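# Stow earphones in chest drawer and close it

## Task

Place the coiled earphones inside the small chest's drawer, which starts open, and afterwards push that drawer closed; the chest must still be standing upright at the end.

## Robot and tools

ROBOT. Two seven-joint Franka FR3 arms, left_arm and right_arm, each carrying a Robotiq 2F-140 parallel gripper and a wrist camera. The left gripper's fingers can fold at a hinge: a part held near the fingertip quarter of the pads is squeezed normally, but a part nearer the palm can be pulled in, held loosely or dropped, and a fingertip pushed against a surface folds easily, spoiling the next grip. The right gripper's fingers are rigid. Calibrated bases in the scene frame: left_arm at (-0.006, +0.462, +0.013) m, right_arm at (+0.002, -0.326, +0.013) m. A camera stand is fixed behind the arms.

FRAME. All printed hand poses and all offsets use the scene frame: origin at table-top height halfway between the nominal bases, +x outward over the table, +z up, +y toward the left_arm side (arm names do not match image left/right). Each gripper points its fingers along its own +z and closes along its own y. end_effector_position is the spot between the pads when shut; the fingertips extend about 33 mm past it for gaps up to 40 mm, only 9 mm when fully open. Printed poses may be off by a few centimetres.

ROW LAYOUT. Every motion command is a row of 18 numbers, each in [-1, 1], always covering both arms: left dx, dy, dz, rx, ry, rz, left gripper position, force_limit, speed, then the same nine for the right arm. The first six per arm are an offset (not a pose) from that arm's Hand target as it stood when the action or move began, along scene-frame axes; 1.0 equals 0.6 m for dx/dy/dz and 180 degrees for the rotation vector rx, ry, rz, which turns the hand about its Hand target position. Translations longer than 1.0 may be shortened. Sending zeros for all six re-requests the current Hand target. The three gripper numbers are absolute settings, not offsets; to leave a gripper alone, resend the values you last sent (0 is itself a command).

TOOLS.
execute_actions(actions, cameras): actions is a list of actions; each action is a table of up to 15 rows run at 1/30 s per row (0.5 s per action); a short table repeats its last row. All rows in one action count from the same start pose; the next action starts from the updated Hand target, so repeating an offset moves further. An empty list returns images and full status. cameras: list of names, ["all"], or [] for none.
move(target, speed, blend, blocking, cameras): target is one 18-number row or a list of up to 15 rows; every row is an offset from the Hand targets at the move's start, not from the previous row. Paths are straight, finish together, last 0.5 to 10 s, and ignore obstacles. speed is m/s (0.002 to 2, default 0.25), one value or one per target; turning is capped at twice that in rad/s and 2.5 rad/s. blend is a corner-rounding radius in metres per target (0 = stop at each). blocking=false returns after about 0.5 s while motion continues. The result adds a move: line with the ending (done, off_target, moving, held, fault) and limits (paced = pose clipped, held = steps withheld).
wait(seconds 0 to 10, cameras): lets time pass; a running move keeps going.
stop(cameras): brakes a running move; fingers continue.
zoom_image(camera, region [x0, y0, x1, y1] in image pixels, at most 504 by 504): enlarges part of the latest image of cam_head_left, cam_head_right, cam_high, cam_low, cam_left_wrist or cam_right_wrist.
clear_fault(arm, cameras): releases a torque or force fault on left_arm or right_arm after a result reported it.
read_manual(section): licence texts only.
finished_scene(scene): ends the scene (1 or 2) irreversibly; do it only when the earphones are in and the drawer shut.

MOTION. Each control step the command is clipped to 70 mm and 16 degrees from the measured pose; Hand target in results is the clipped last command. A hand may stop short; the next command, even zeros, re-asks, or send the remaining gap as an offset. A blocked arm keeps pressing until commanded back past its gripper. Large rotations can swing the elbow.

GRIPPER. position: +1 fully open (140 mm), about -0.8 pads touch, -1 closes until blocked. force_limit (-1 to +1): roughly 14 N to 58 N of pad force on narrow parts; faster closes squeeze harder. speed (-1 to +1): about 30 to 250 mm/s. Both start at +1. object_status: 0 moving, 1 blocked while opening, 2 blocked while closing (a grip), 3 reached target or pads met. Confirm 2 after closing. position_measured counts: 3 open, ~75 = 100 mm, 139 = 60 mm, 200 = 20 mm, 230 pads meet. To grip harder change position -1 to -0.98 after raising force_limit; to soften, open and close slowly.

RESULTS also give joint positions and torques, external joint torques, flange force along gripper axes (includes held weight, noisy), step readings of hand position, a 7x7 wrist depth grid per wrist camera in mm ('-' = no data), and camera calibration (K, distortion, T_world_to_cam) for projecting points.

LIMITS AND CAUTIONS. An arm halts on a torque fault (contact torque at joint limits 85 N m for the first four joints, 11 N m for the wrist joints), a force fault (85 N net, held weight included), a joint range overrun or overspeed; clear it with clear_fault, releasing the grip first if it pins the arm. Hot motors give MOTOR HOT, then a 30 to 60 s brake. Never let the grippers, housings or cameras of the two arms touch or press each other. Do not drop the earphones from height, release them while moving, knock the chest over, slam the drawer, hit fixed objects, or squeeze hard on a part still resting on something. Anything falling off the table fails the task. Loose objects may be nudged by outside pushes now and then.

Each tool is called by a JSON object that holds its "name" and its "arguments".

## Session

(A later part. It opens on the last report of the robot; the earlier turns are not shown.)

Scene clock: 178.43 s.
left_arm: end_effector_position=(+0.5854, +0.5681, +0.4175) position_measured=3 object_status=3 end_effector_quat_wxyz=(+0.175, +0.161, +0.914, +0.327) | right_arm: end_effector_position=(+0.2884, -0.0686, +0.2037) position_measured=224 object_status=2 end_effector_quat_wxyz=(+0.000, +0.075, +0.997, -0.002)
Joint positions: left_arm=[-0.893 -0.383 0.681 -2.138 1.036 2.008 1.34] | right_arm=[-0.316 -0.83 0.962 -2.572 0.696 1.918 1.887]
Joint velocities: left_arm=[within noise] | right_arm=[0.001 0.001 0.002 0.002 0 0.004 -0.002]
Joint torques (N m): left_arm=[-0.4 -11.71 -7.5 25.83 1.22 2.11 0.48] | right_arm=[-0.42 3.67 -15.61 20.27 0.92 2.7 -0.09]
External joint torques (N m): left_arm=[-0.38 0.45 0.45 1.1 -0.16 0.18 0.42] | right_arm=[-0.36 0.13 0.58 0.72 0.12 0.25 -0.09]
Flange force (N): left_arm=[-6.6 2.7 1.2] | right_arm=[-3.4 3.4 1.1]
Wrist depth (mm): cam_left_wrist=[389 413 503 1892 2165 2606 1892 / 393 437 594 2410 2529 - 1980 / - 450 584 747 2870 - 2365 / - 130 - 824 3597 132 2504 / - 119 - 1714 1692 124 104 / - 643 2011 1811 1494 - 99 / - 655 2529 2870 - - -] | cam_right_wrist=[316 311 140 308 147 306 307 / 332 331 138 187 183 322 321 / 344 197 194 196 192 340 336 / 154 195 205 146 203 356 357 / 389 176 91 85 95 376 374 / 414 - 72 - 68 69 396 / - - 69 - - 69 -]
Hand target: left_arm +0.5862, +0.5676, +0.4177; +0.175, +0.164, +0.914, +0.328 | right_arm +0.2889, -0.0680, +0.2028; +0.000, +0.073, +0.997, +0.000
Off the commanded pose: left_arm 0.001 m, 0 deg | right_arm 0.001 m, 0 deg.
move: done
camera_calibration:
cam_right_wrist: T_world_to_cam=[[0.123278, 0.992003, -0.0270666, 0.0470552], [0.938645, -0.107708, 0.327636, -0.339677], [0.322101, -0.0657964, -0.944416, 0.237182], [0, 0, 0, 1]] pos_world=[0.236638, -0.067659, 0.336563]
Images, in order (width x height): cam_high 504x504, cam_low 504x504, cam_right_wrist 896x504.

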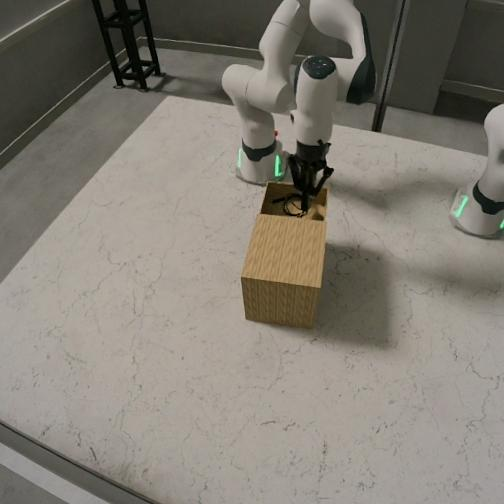

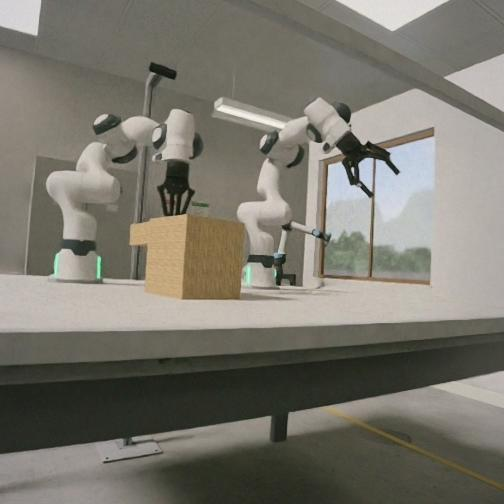

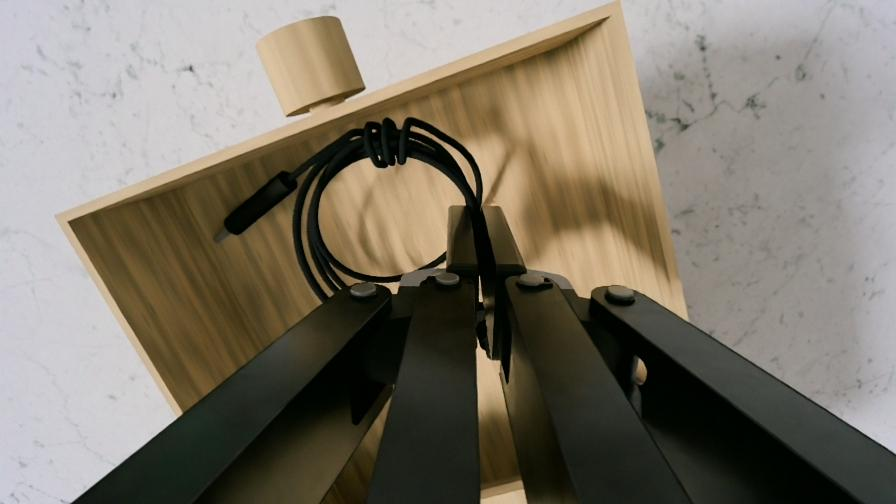

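{"name": "move", "arguments": {"target": [[0,0,0,0,0,0,1,1,1,0,0,-0.035,0,0,0,-1,-0.5,-1],[0,0,0,0,0,0,1,1,1,0,0,-0.035,0,0,0,-0.6,-0.5,-1],[0,0,0,0,0,0,1,1,1,0,0,0.02,0,0,0,-0.6,-0.5,-1]], "speed": 0.05, "cameras": ["cam_right_wrist"]}}

Scene clock: 187.20 s.
left_arm: end_effector_position=(+0.5854, +0.5681, +0.4175) position_measured=3 object_status=3 end_effector_quat_wxyz=(+0.175, +0.161, +0.914, +0.327) | right_arm: end_effector_position=(+0.2894, -0.0673, +0.2137) position_measured=205 object_status=3 end_effector_quat_wxyz=(+0.000, +0.072, +0.997, +0.001)
Joint positions: left_arm=[-0.893 -0.383 0.681 -2.138 1.036 2.008 1.34] | right_arm=[-0.31 -0.831 0.939 -2.556 0.683 1.898 1.885]
Joint velocities: left_arm=[within noise] | right_arm=[0.001 -0.001 -0.001 -0.001 0 -0.004 0.002]
Joint torques (N m): left_arm=[-0.41 -11.77 -7.46 25.77 1.22 2.1 0.48] | right_arm=[-0.47 2.06 -15.91 21.3 0.31 2.19 0.32]
External joint torques (N m): left_arm=[-0.48 0.55 0.46 0.88 -0.18 0.17 0.42] | right_arm=[-0.47 -1.26 0.15 1.51 -0.5 -0.25 0.32]
Flange force (N): left_arm=[-6.4 2.3 1.4] | right_arm=[-0.5 2.4 -4.5]
Wrist depth (mm): cam_left_wrist=[371 415 521 2027 2128 2301 1878 / 391 440 554 1950 2529 2387 2094 / 417 462 601 - 2606 2902 2661 / 431 130 - 846 3870 133 - / - 120 - 1726 1648 133 104 / - 615 1680 1714 1586 - 99 / - 647 2456 2902 3991 - -] | cam_right_wrist=[321 320 312 314 165 318 317 / 339 338 150 196 193 331 333 / 353 197 207 204 202 351 350 / 371 199 217 213 209 369 369 / 405 180 91 91 98 381 392 / 420 - 74 234 69 70 410 / - - 71 - - 71 -]
Hand target: left_arm +0.5862, +0.5676, +0.4177; +0.175, +0.164, +0.914, +0.328 | right_arm +0.2889, -0.0680, +0.2148; +0.000, +0.073, +0.997, +0.000
Off the commanded pose: left_arm 0.001 m, 0 deg | right_arm 0.001 m, 0 deg.
move: done
camera_calibration:
cam_right_wrist: T_world_to_cam=[[0.117078, 0.992903, -0.0208771, 0.0464845], [0.939222, -0.103868, 0.327221, -0.343514], [0.32273, -0.0579187, -0.944717, 0.246842], [0, 0, 0, 1]] pos_world=[0.23753, -0.0675381, 0.346571]
Images, in order (width x height): cam_right_wrist 896x504.

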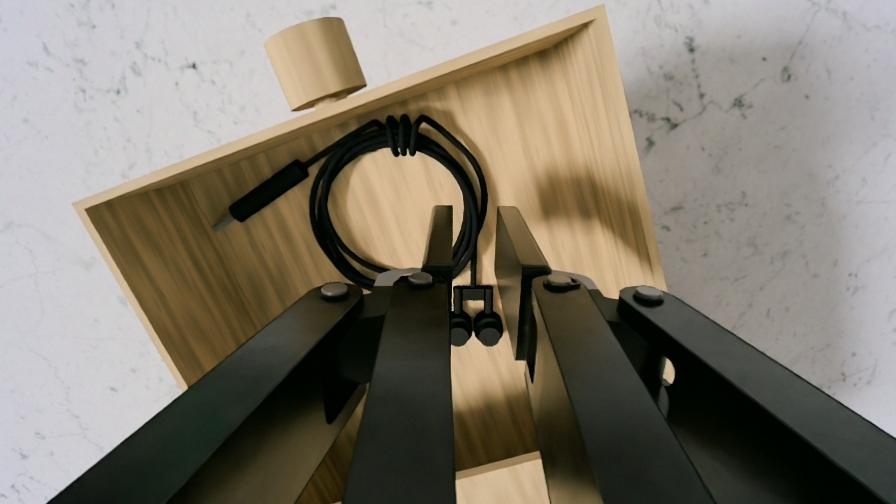

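{"name": "move", "arguments": {"target": [[0,0,0,0,0,0,1,1,1,0,0,0.2,0,0,0,-0.6,-0.5,-1],[0,0,0,0,0,0,1,1,1,-0.275,-0.117,0.2,0,0,0.1,-1,-1,0],[0,0,0,0,0,0,1,1,1,-0.275,-0.117,-0.042,0,0,0.1,-1,-1,0]], "speed": [0.15,0.25,0.2], "blend": [0.02,0.0,0], "cameras": ["all"]}}

Scene clock: 209.70 s.
left_arm: end_effector_position=(+0.5854, +0.5681, +0.4175) position_measured=3 object_status=3 end_effector_quat_wxyz=(+0.175, +0.161, +0.914, +0.327) | right_arm: end_effector_position=(+0.1235, -0.1389, +0.1904) position_measured=233 object_status=3 end_effector_quat_wxyz=(+0.000, -0.082, +0.997, -0.001)
Joint positions: left_arm=[-0.893 -0.383 0.681 -2.138 1.036 2.008 1.34] | right_arm=[0.264 -1.413 0.687 -2.984 0.675 1.606 1.763]
Joint velocities: left_arm=[within noise] | right_arm=[0 0 0 0 0.001 0.004 0.002]
Joint torques (N m): left_arm=[-0.39 -11.76 -7.49 25.76 1.23 2.11 0.46] | right_arm=[-0.46 9.97 -10.9 19.56 1.01 2.63 -0.14]
External joint torques (N m): left_arm=[-0.46 0.52 0.41 0.94 -0.16 0.18 0.4] | right_arm=[-0.42 0.04 0.89 0.74 0.18 0.19 -0.14]
Flange force (N): left_arm=[-6.3 2.4 1.3] | right_arm=[-3.6 4.0 0.7]
Wrist depth (mm): cam_left_wrist=[368 397 505 1799 2111 2183 1703 / - 453 - 1920 2480 3649 1980 / 413 478 571 745 3153 - - / 443 130 620 - 3153 132 2183 / - 119 - 1738 1703 125 104 / - 597 2838 1799 1476 - 99 / - 642 2343 3153 - - -] | cam_right_wrist=[302 267 294 297 296 295 295 / 317 317 315 313 310 310 308 / 332 333 331 328 328 327 325 / 353 352 348 132 345 346 345 / 376 370 - 93 95 358 365 / 394 - 68 - 68 69 383 / - - 71 - - 71 -]
Hand target: left_arm +0.5862, +0.5676, +0.4177; +0.175, +0.164, +0.914, +0.328 | right_arm +0.1239, -0.1382, +0.1896; +0.000, -0.084, +0.996, +0.000
Off the commanded pose: left_arm 0.001 m, 0 deg | right_arm 0.001 m, 0 deg.
move: done
camera_calibration:
cam_left_wrist: T_world_to_cam=[[0.188358, 0.732937, 0.653701, -0.784963], [0.687407, -0.573777, 0.445255, -0.261369], [0.701422, 0.365491, -0.611901, -0.220695], [0, 0, 0, 1]] pos_world=[0.482321, 0.506023, 0.494464]
cam_right_wrist: T_world_to_cam=[[-0.188181, 0.98179, -0.0260119, 0.17369], [0.926395, 0.186234, 0.327275, -0.145673], [0.32616, 0.0374896, -0.944571, 0.286977], [0, 0, 0, 1]] pos_world=[0.0740352, -0.154157, 0.323264]

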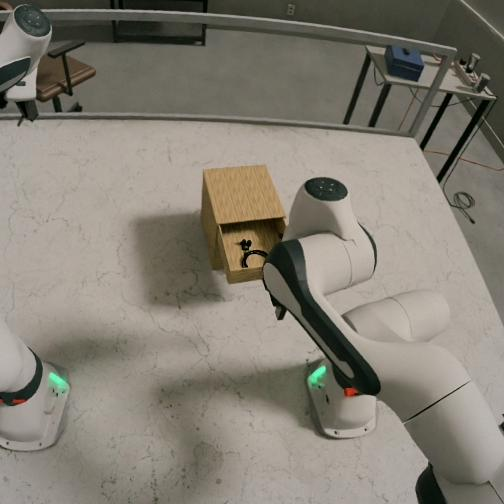

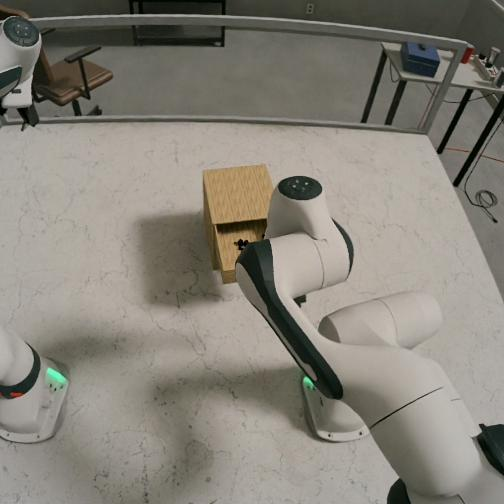

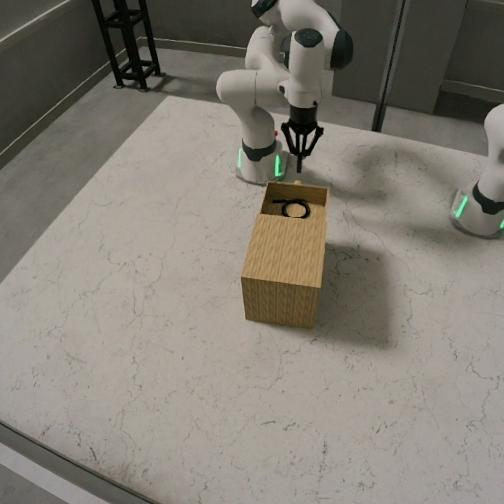

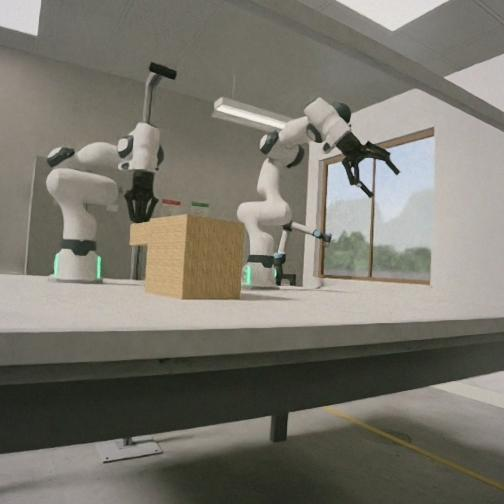

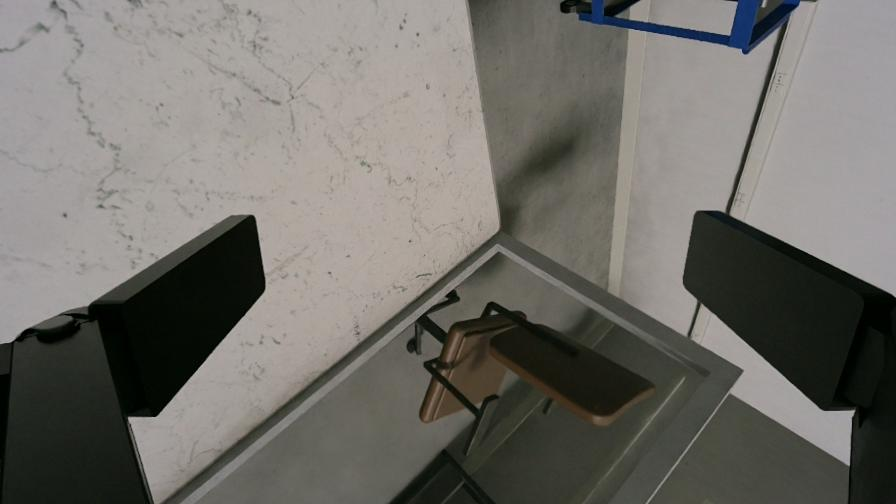

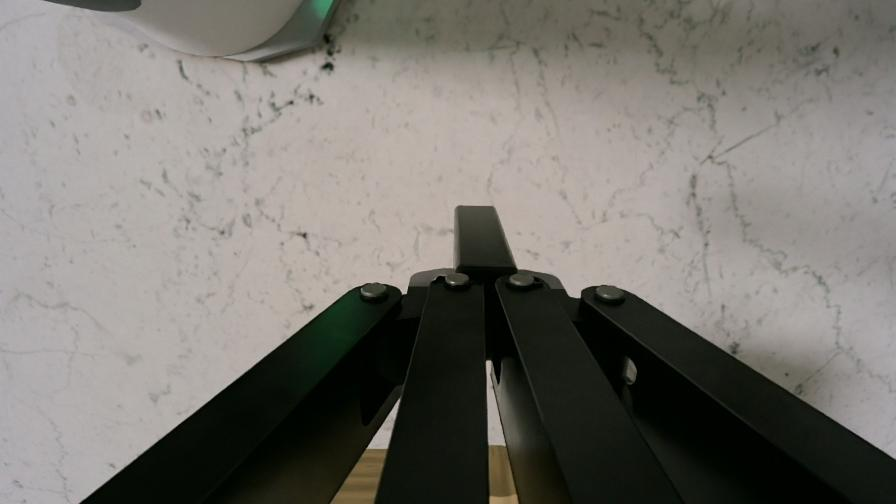

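{"name": "move", "arguments": {"target": [0,0,0,0,0,0,1,1,1,0.165,0.028,0,0,0,0,-1,-1,0], "speed": 0.07, "cameras": ["cam_high","cam_low","cam_head_left","cam_right_wrist"]}}

Scene clock: 217.17 s.
left_arm: end_effector_position=(+0.5854, +0.5681, +0.4175) position_measured=3 object_status=3 end_effector_quat_wxyz=(+0.175, +0.161, +0.914, +0.327) | right_arm: end_effector_position=(+0.2210, -0.1212, +0.1892) position_measured=233 object_status=3 end_effector_quat_wxyz=(-0.002, -0.080, +0.997, +0.001)
Joint positions: left_arm=[-0.893 -0.383 0.681 -2.138 1.036 2.008 1.34] | right_arm=[-0.022 -1.017 0.749 -2.825 0.657 1.878 1.604]
Joint velocities: left_arm=[within noise] | right_arm=[0.001 -0.001 0 -0.001 0 0.003 -0.005]
Joint torques (N m): left_arm=[-0.42 -11.69 -7.46 25.8 1.22 2.1 0.49] | right_arm=[-0.79 3.92 -12.11 21.89 0.27 2.82 -0.02]
External joint torques (N m): left_arm=[-0.42 0.49 0.47 1.03 -0.17 0.17 0.43] | right_arm=[-0.83 0.16 0.73 1.65 -0.53 0.37 -0.02]
Flange force (N): left_arm=[-6.6 2.6 1.3] | right_arm=[-7.8 3.3 -1.5]
Wrist depth (mm): cam_left_wrist=[372 414 492 1906 2202 1965 1811 / 394 407 539 - 2633 - 2094 / 435 470 - - 2776 - - / 433 130 - - 3361 133 111 / - 120 678 1749 1726 124 104 / - 618 2301 1786 1502 - 99 / - - 2554 3233 - - -] | cam_right_wrist=[299 299 300 299 296 295 294 / 313 314 311 312 309 310 307 / 328 329 330 326 326 331 325 / 348 350 347 132 343 342 344 / 370 365 - 93 95 354 363 / 386 - 68 - 68 69 381 / - - 71 - - 71 -]
Hand target: left_arm +0.5862, +0.5676, +0.4177; +0.175, +0.164, +0.914, +0.328 | right_arm +0.2229, -0.1214, +0.1896; +0.000, -0.084, +0.996, +0.000
Off the commanded pose: left_arm 0.001 m, 0 deg | right_arm 0.002 m, 1 deg.
move: done
camera_calibration:
cam_right_wrist: T_world_to_cam=[[-0.185064, 0.982512, -0.0205383, 0.172917], [0.928607, 0.181674, 0.32355, -0.239158], [0.321623, 0.0408053, -0.945988, 0.255114], [0, 0, 0, 1]] pos_world=[0.172034, -0.136854, 0.322265]
Images, in order (width x height): cam_head_left 504x504, cam_high 504x504, cam_low 504x504, cam_right_wrist 896x504.

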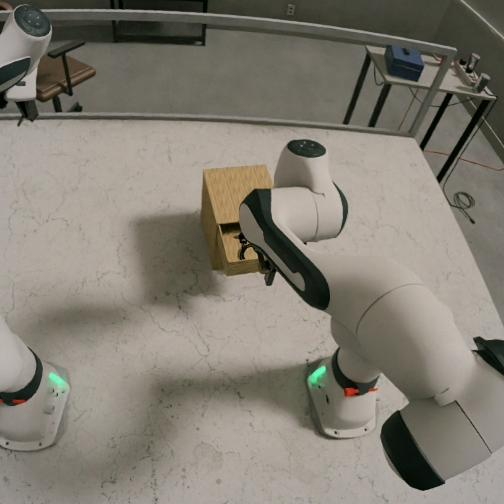

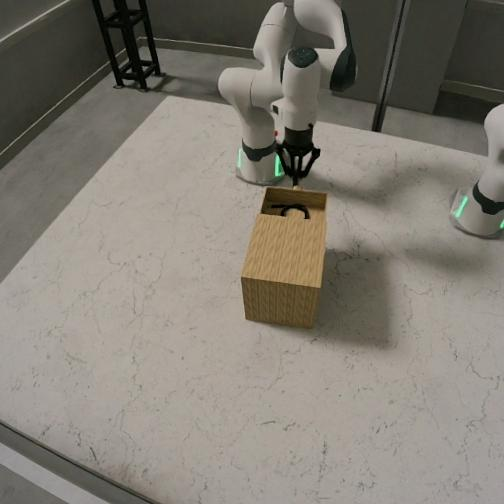

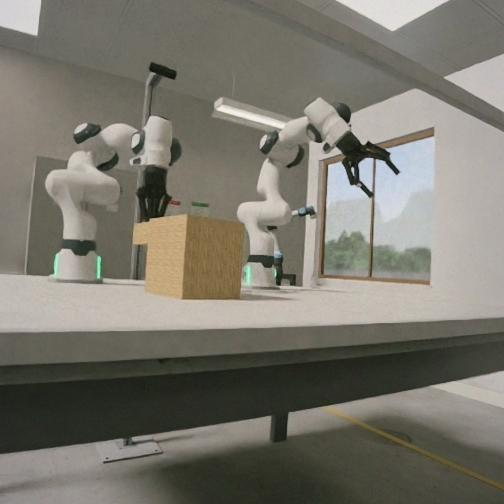

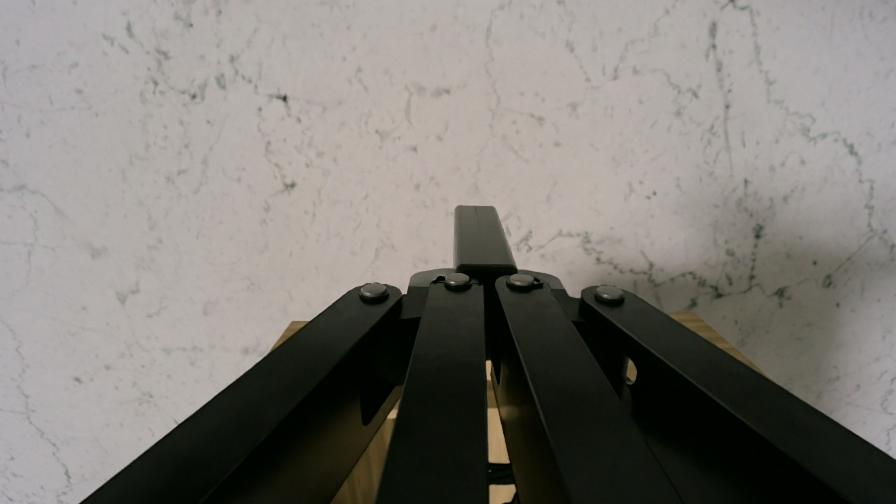

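{"name": "move", "arguments": {"target": [0,0,0,0,0,0,1,1,1,0.145,0.025,0,0,0,0,-1,-1,0], "speed": 0.07, "cameras": ["cam_high","cam_low","cam_head_left","cam_right_wrist"]}}

Scene clock: 224.03 s.
left_arm: end_effector_position=(+0.5854, +0.5681, +0.4175) position_measured=3 object_status=3 end_effector_quat_wxyz=(+0.175, +0.161, +0.914, +0.327) | right_arm: end_effector_position=(+0.3078, -0.1063, +0.1892) position_measured=233 object_status=3 end_effector_quat_wxyz=(-0.002, -0.080, +0.997, +0.001)
Joint positions: left_arm=[-0.893 -0.383 0.681 -2.138 1.036 2.008 1.34] | right_arm=[-0.275 -0.72 0.863 -2.632 0.597 2.03 1.553]
Joint velocities: left_arm=[within noise] | right_arm=[-0.001 0 0.001 0.002 0 0.004 -0.004]
Joint torques (N m): left_arm=[-0.4 -11.72 -7.49 25.81 1.21 2.1 0.49] | right_arm=[-1.17 -0.64 -12.39 22.5 0.21 2.83 -0.02]
External joint torques (N m): left_arm=[-0.32 0.56 0.58 0.93 -0.18 0.14 0.43] | right_arm=[-1.17 0.25 0.54 1.73 -0.52 0.39 -0.02]
Flange force (N): left_arm=[-6.5 2.6 1.6] | right_arm=[-10.1 2.8 -0.3]
Wrist depth (mm): cam_left_wrist=[- 419 519 657 2146 - - / 398 432 573 665 2410 2480 2456 / 418 - 598 738 2661 2480 1726 / 443 130 614 - 4187 133 110 / - 119 647 1786 1669 124 104 / - 602 2580 1811 1451 1637 99 / - 640 2529 3193 - - -] | cam_right_wrist=[297 299 297 296 294 295 295 / 315 314 313 312 313 310 309 / 331 331 329 328 329 325 326 / 349 349 348 132 342 346 342 / 371 366 - 93 95 357 361 / 388 - 68 - 68 69 379 / - - 71 - - 71 -]
Hand target: left_arm +0.5862, +0.5676, +0.4177; +0.175, +0.164, +0.914, +0.328 | right_arm +0.3099, -0.1064, +0.1896; +0.000, -0.084, +0.996, +0.000
Off the commanded pose: left_arm 0.001 m, 0 deg | right_arm 0.002 m, 1 deg.
move: done
camera_calibration:
cam_right_wrist: T_world_to_cam=[[-0.185148, 0.982482, -0.0211926, 0.174493], [0.928586, 0.181968, 0.323443, -0.322535], [0.321633, 0.0402056, -0.94601, 0.226578], [0, 0, 0, 1]] pos_world=[0.258934, -0.121855, 0.322364]
Images, in order (width x height): cam_head_left 504x504, cam_high 504x504, cam_low 504x504, cam_right_wrist 896x504.

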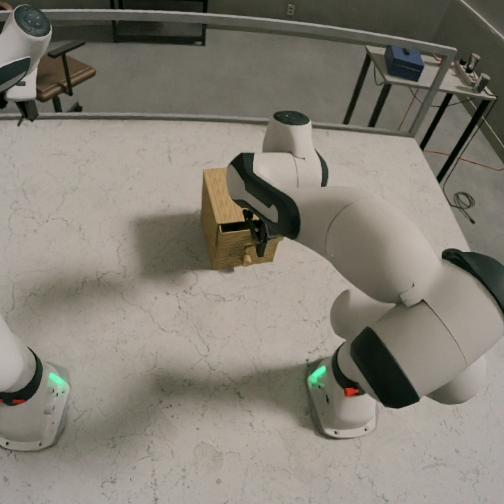

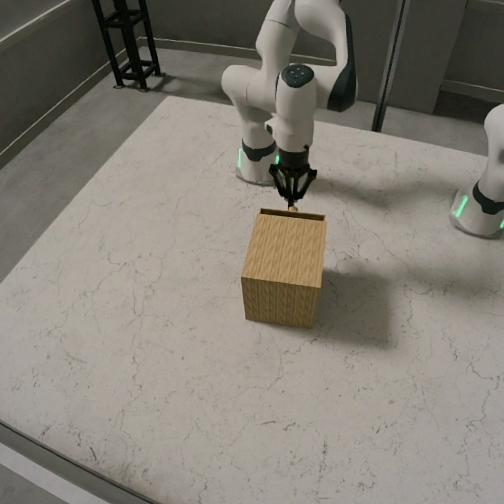

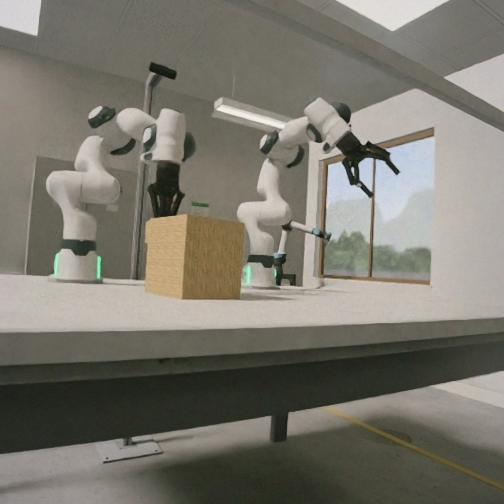

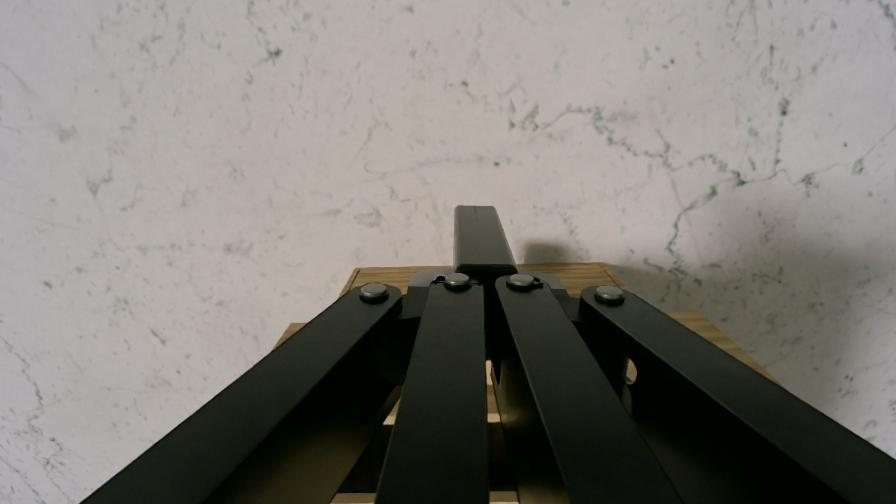

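{"name": "move", "arguments": {"target": [0,0,0,0,0,0,1,1,1,0.035,0.006,0,0,0,0,-1,-1,0], "speed": 0.05, "cameras": ["cam_high","cam_head_left","cam_right_wrist"]}}

Scene clock: 228.40 s.
left_arm: end_effector_position=(+0.5854, +0.5681, +0.4175) position_measured=3 object_status=3 end_effector_quat_wxyz=(+0.175, +0.161, +0.914, +0.327) | right_arm: end_effector_position=(+0.3289, -0.1027, +0.1893) position_measured=233 object_status=3 end_effector_quat_wxyz=(-0.002, -0.081, +0.997, +0.001)
Joint positions: left_arm=[-0.893 -0.383 0.681 -2.138 1.036 2.008 1.34] | right_arm=[-0.341 -0.655 0.902 -2.58 0.574 2.056 1.552]
Joint velocities: left_arm=[within noise] | right_arm=[-0.003 -0.001 0.002 0 0.001 0.003 -0.001]
Joint torques (N m): left_arm=[-0.45 -11.75 -7.43 25.83 1.21 2.13 0.5] | right_arm=[-0.54 -1.5 -11.73 22.51 0.17 2.82 -0.01]
External joint torques (N m): left_arm=[-0.54 0.51 0.44 1.01 -0.18 0.21 0.44] | right_arm=[-0.51 0.14 1.05 1.5 -0.55 0.38 -0.01]
Flange force (N): left_arm=[-6.7 2.5 1.4] | right_arm=[-8.6 3.5 0.8]
Wrist depth (mm): cam_left_wrist=[366 423 474 643 2060 2365 1680 / - - 496 667 2410 2480 - / 412 - - 2776 2554 2633 2554 / 436 130 598 837 3193 133 2343 / - 119 643 1749 1799 124 104 / - 615 2281 1864 1511 - 99 / - 1935 2529 3756 - - -] | cam_right_wrist=[300 298 299 297 294 295 294 / 314 312 315 311 310 310 309 / 328 328 330 327 326 328 323 / 351 350 341 146 308 343 346 / 372 364 - 93 95 356 361 / 387 - 68 - 68 69 381 / - - 71 - - 71 -]
Hand target: left_arm +0.5862, +0.5676, +0.4177; +0.175, +0.164, +0.914, +0.328 | right_arm +0.3309, -0.1028, +0.1896; +0.000, -0.084, +0.996, +0.000
Off the commanded pose: left_arm 0.001 m, 0 deg | right_arm 0.002 m, 0 deg.
move: done
camera_calibration:
cam_right_wrist: T_world_to_cam=[[-0.186469, 0.982228, -0.0213695, 0.175258], [0.928278, 0.183267, 0.323595, -0.34259], [0.32176, 0.0405037, -0.945954, 0.219629], [0, 0, 0, 1]] pos_world=[0.280031, -0.118253, 0.322364]
Images, in order (width x height): cam_head_left 504x504, cam_high 504x504, cam_right_wrist 896x504.

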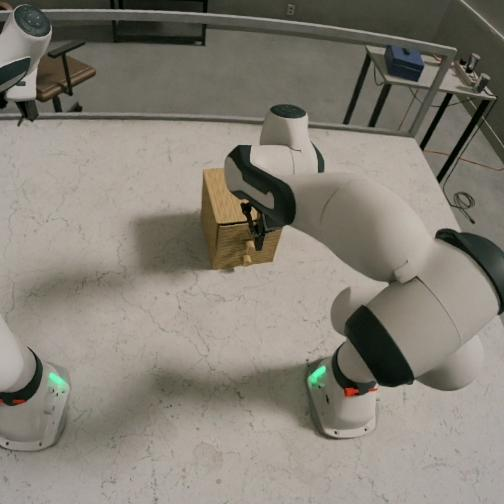

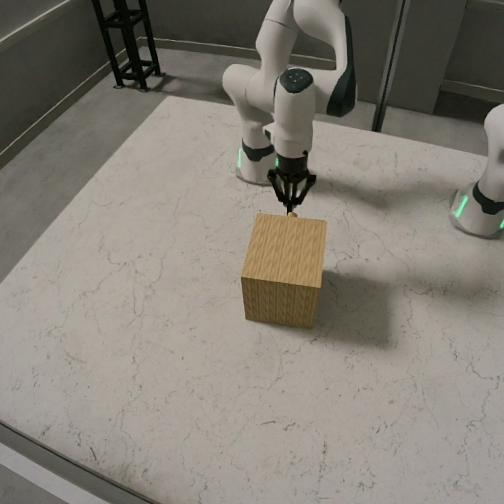

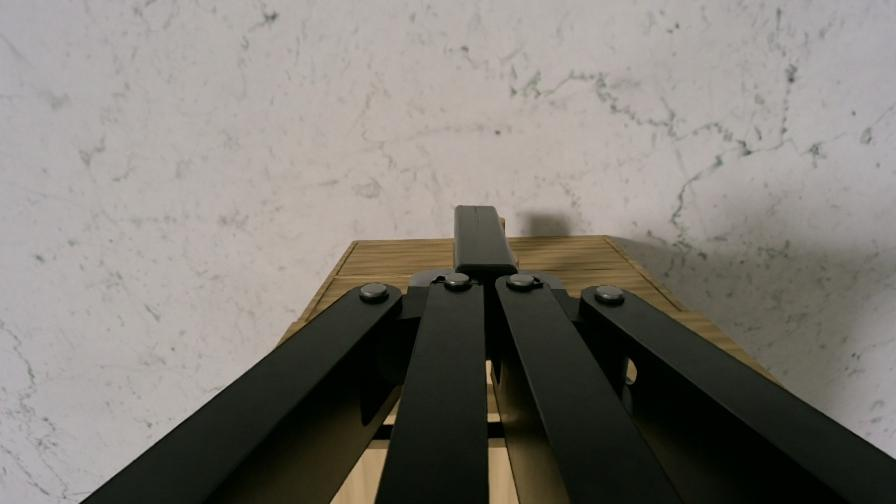

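Nearly; a few mm left.

{"name": "move", "arguments": {"target": [0,0,0,0,0,0,1,1,1,0.013,0.0022,0,0,0,0,-1,-1,0], "speed": 0.03, "cameras": ["cam_high","cam_right_wrist"]}}

Scene clock: 232.70 s.
left_arm: end_effector_position=(+0.5854, +0.5681, +0.4175) position_measured=3 object_status=3 end_effector_quat_wxyz=(+0.175, +0.161, +0.914, +0.327) | right_arm: end_effector_position=(+0.3368, -0.1014, +0.1893) position_measured=233 object_status=3 end_effector_quat_wxyz=(-0.002, -0.081, +0.997, +0.001)
Joint positions: left_arm=[-0.893 -0.383 0.681 -2.138 1.036 2.008 1.34] | right_arm=[-0.368 -0.632 0.919 -2.56 0.566 2.065 1.552]
Joint velocities: left_arm=[within noise] | right_arm=[-0.004 -0.001 0.004 0.001 0.001 0.001 0.001]
Joint torques (N m): left_arm=[-0.43 -11.79 -7.48 25.87 1.21 2.11 0.5] | right_arm=[-1.26 -1.66 -12.16 22.74 0.17 2.81 -0.02]
External joint torques (N m): left_arm=[-0.51 0.39 0.38 1.1 -0.17 0.19 0.44] | right_arm=[-1.16 0.12 0.62 1.71 -0.55 0.37 -0.02]
Flange force (N): left_arm=[-6.4 2.7 1.0] | right_arm=[-10.3 2.9 0.1]
Wrist depth (mm): cam_left_wrist=[368 - 524 639 2202 1388 1726 / 394 466 530 698 2554 2456 2111 / 426 495 571 758 2870 2633 2221 / 439 130 632 - 3275 133 2202 / - 120 - 1586 1738 125 104 / - 613 762 1799 1411 - 99 / - 2410 2504 3317 - - -] | cam_right_wrist=[297 298 299 295 297 294 294 / 313 313 314 309 312 308 308 / 331 328 328 327 326 325 322 / 350 350 342 146 280 342 343 / 371 365 - 93 95 217 361 / 391 - 68 - 68 69 381 / - - 71 - - 71 -]
Hand target: left_arm +0.5862, +0.5676, +0.4177; +0.175, +0.164, +0.914, +0.328 | right_arm +0.3387, -0.1014, +0.1896; +0.000, -0.084, +0.996, +0.000
Off the commanded pose: left_arm 0.001 m, 0 deg | right_arm 0.002 m, 0 deg.
move: done
camera_calibration:
cam_right_wrist: T_world_to_cam=[[-0.186676, 0.982188, -0.0214003, 0.1755], [0.928132, 0.18346, 0.323903, -0.350104], [0.32206, 0.0406027, -0.945848, 0.216958], [0, 0, 0, 1]] pos_world=[0.287831, -0.116953, 0.322365]
Images, in order (width x height): cam_high 504x504, cam_right_wrist 896x504.

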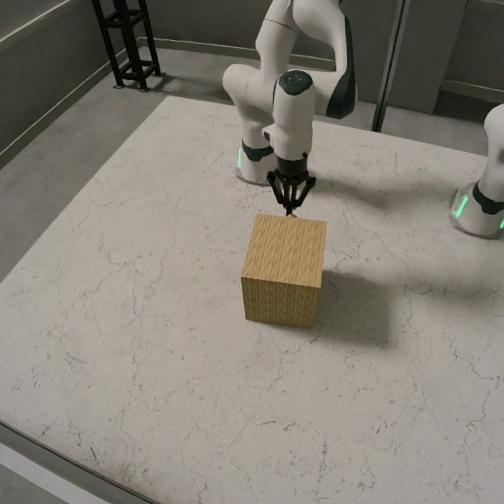

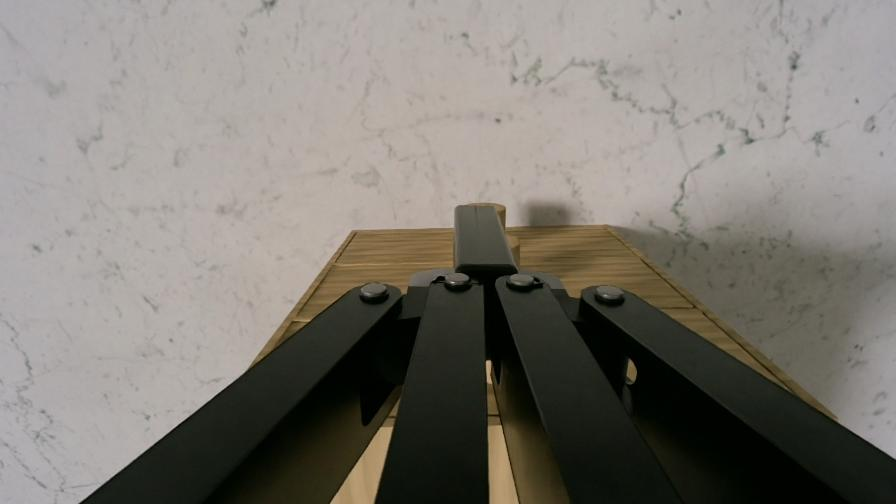

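Small extra push to confirm stop.

{"name": "move", "arguments": {"target": [0,0,0,0,0,0,1,1,1,0.01,0.0017,0,0,0,0,-1,-1,0], "speed": 0.02, "cameras": ["cam_high","cam_right_wrist"]}}

Scene clock: 237.97 s.
left_arm: end_effector_position=(+0.5854, +0.5681, +0.4175) position_measured=3 object_status=3 end_effector_quat_wxyz=(+0.175, +0.161, +0.914, +0.327) | right_arm: end_effector_position=(+0.3376, -0.1009, +0.1875) position_measured=233 object_status=3 end_effector_quat_wxyz=(-0.009, -0.082, +0.997, -0.001)
Joint positions: left_arm=[-0.893 -0.383 0.681 -2.138 1.036 2.008 1.34] | right_arm=[-0.388 -0.617 0.935 -2.547 0.56 2.057 1.551]
Joint torques (N m): left_arm=[-0.42 -11.73 -7.47 25.8 1.21 2.11 0.5] | right_arm=[-2.28 -1.7 -12.55 24.13 0.58 5.16 0.08]
External joint torques (N m): left_arm=[-0.46 0.56 0.45 0.94 -0.18 0.17 0.44] | right_arm=[-2.21 0.13 0.17 3.08 -0.13 2.75 0.08]
Flange force (N): left_arm=[-6.6 2.5 1.4] | right_arm=[-18.6 3.9 5.1]
Wrist depth (mm): cam_left_wrist=[360 431 491 623 2060 2241 1935 / 393 450 - 730 2554 2776 - / - 493 568 - 3193 - - / - 130 620 2221 3812 132 - / - 120 672 1824 1703 133 104 / - - 2554 1892 1468 - 99 / - 647 2456 3361 - - -] | cam_right_wrist=[299 297 295 297 296 294 293 / 314 314 312 310 309 307 305 / 330 330 327 324 325 324 322 / 346 345 339 146 285 341 339 / 367 362 - 93 95 217 357 / 385 - 68 - 68 69 373 / - - 71 - - 71 -]
Hand target: left_arm +0.5862, +0.5676, +0.4177; +0.175, +0.164, +0.914, +0.328 | right_arm +0.3447, -0.1004, +0.1896; +0.000, -0.084, +0.996, +0.000
Off the commanded pose: left_arm 0.001 m, 0 deg | right_arm 0.007 m, 1 deg.
move: off_target (right_arm)
camera_calibration:
cam_right_wrist: T_world_to_cam=[[-0.190411, 0.981429, -0.0232755, 0.176771], [0.93169, 0.18813, 0.310743, -0.348537], [0.30935, 0.0374831, -0.950209, 0.219761], [0, 0, 0, 1]] pos_world=[0.290404, -0.116155, 0.321239]
Images, in order (width x height): cam_high 504x504, cam_right_wrist 896x504.

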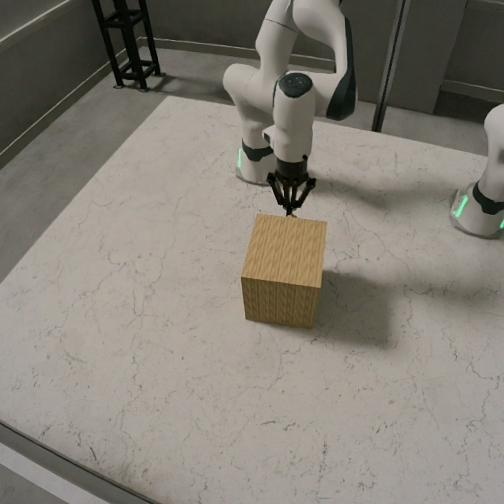

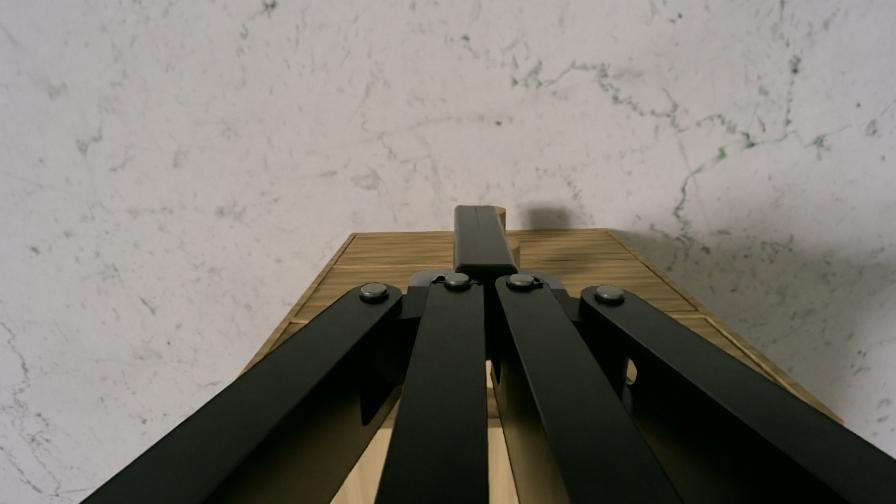

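Stopped: shut. Back off and verify.

{"name": "move", "arguments": {"target": [0,0,0,0,0,0,1,1,1,-0.25,-0.04,0,0,0,0,-1,-1,0], "speed": 0.15, "cameras": ["cam_high","cam_head_left","cam_head_right","cam_right_wrist"]}}

Scene clock: 245.50 s.
left_arm: end_effector_position=(+0.5854, +0.5681, +0.4175) position_measured=3 object_status=3 end_effector_quat_wxyz=(+0.175, +0.161, +0.914, +0.327) | right_arm: end_effector_position=(+0.1960, -0.1247, +0.1897) position_measured=233 object_status=3 end_effector_quat_wxyz=(+0.002, -0.088, +0.996, -0.002)
Joint positions: left_arm=[-0.893 -0.383 0.681 -2.138 1.036 2.008 1.34] | right_arm=[0.051 -1.119 0.736 -2.872 0.668 1.819 1.624]
Joint velocities: left_arm=[within noise] | right_arm=[0.002 0 0.002 0 0 -0.002 0.005]
Joint torques (N m): left_arm=[-0.43 -11.7 -7.47 25.8 1.2 2.11 0.52] | right_arm=[-0.43 4.28 -12.51 20.47 0.98 2.23 0.26]
External joint torques (N m): left_arm=[-0.47 0.45 0.42 1.04 -0.19 0.19 0.46] | right_arm=[-0.4 -1.33 0.31 0.66 0.19 -0.24 0.26]
Flange force (N): left_arm=[-6.5 2.7 1.2] | right_arm=[3.4 0.5 -2.4]
Wrist depth (mm): cam_left_wrist=[369 413 490 1669 2165 1965 1920 / 388 - 556 - 2529 2343 - / 413 498 565 - 2936 2807 2202 / - 130 - - 3233 133 2456 / - 120 702 1786 1680 124 104 / - - - 1892 1485 597 99 / - 1627 2456 3406 - - -] | cam_right_wrist=[299 299 297 298 295 294 294 / 316 316 314 312 311 308 307 / 335 331 331 326 325 325 323 / 353 349 348 120 345 344 342 / 374 369 - 93 96 360 364 / 394 - 68 - 68 69 380 / - - 71 - - 71 -]
Hand target: left_arm +0.5862, +0.5676, +0.4177; +0.175, +0.164, +0.914, +0.328 | right_arm +0.1947, -0.1244, +0.1896; +0.000, -0.084, +0.996, +0.000
Off the commanded pose: left_arm 0.001 m, 0 deg | right_arm 0.001 m, 1 deg.
move: done
camera_calibration:
cam_right_wrist: T_world_to_cam=[[-0.200389, 0.979323, -0.0277496, 0.175709], [0.923046, 0.198216, 0.329692, -0.213553], [0.328375, 0.0404524, -0.943681, 0.261935], [0, 0, 0, 1]] pos_world=[0.146316, -0.140342, 0.322465]
Images, in order (width x height): cam_head_left 504x504, cam_head_right 504x504, cam_high 504x504, cam_right_wrist 896x504.

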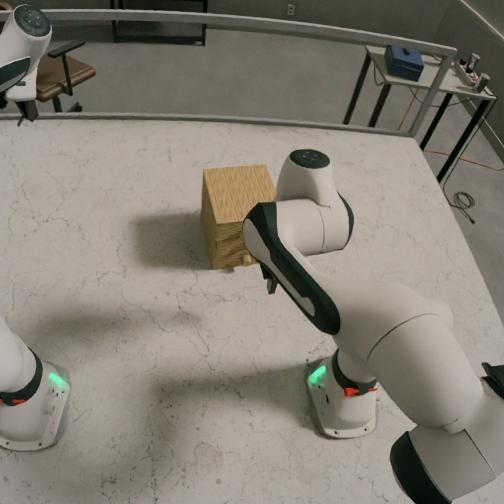

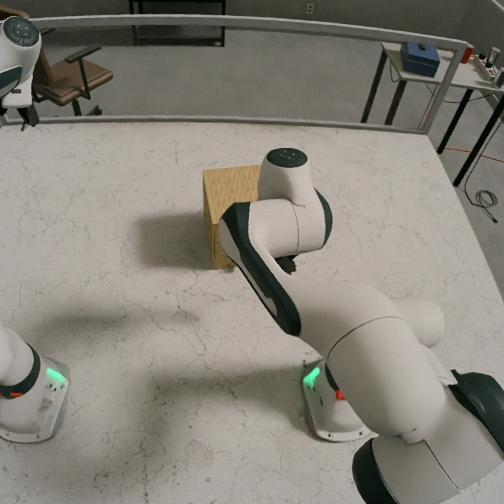

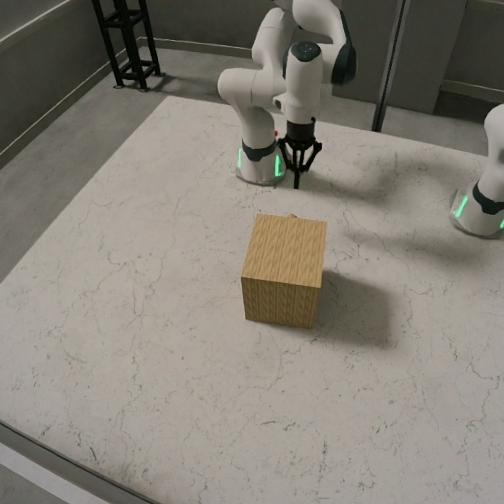

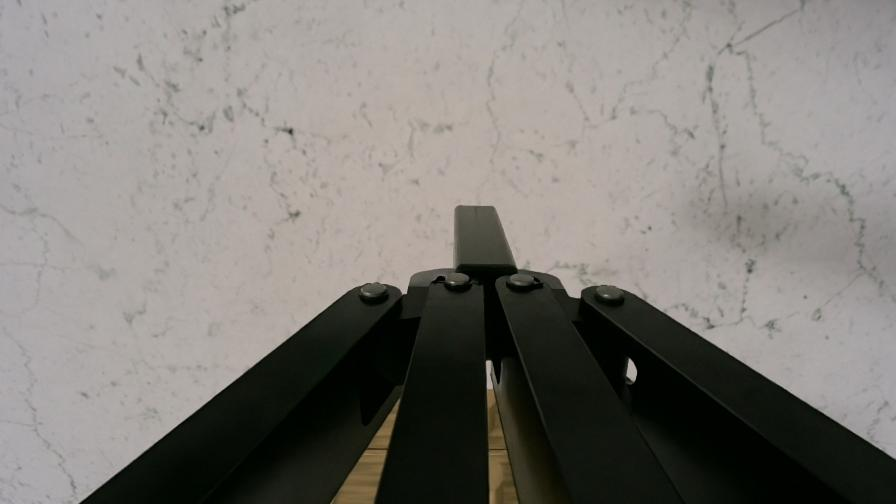

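{"name": "finished_scene", "arguments": {"scene": 1}}

The scene is finished: the task was done.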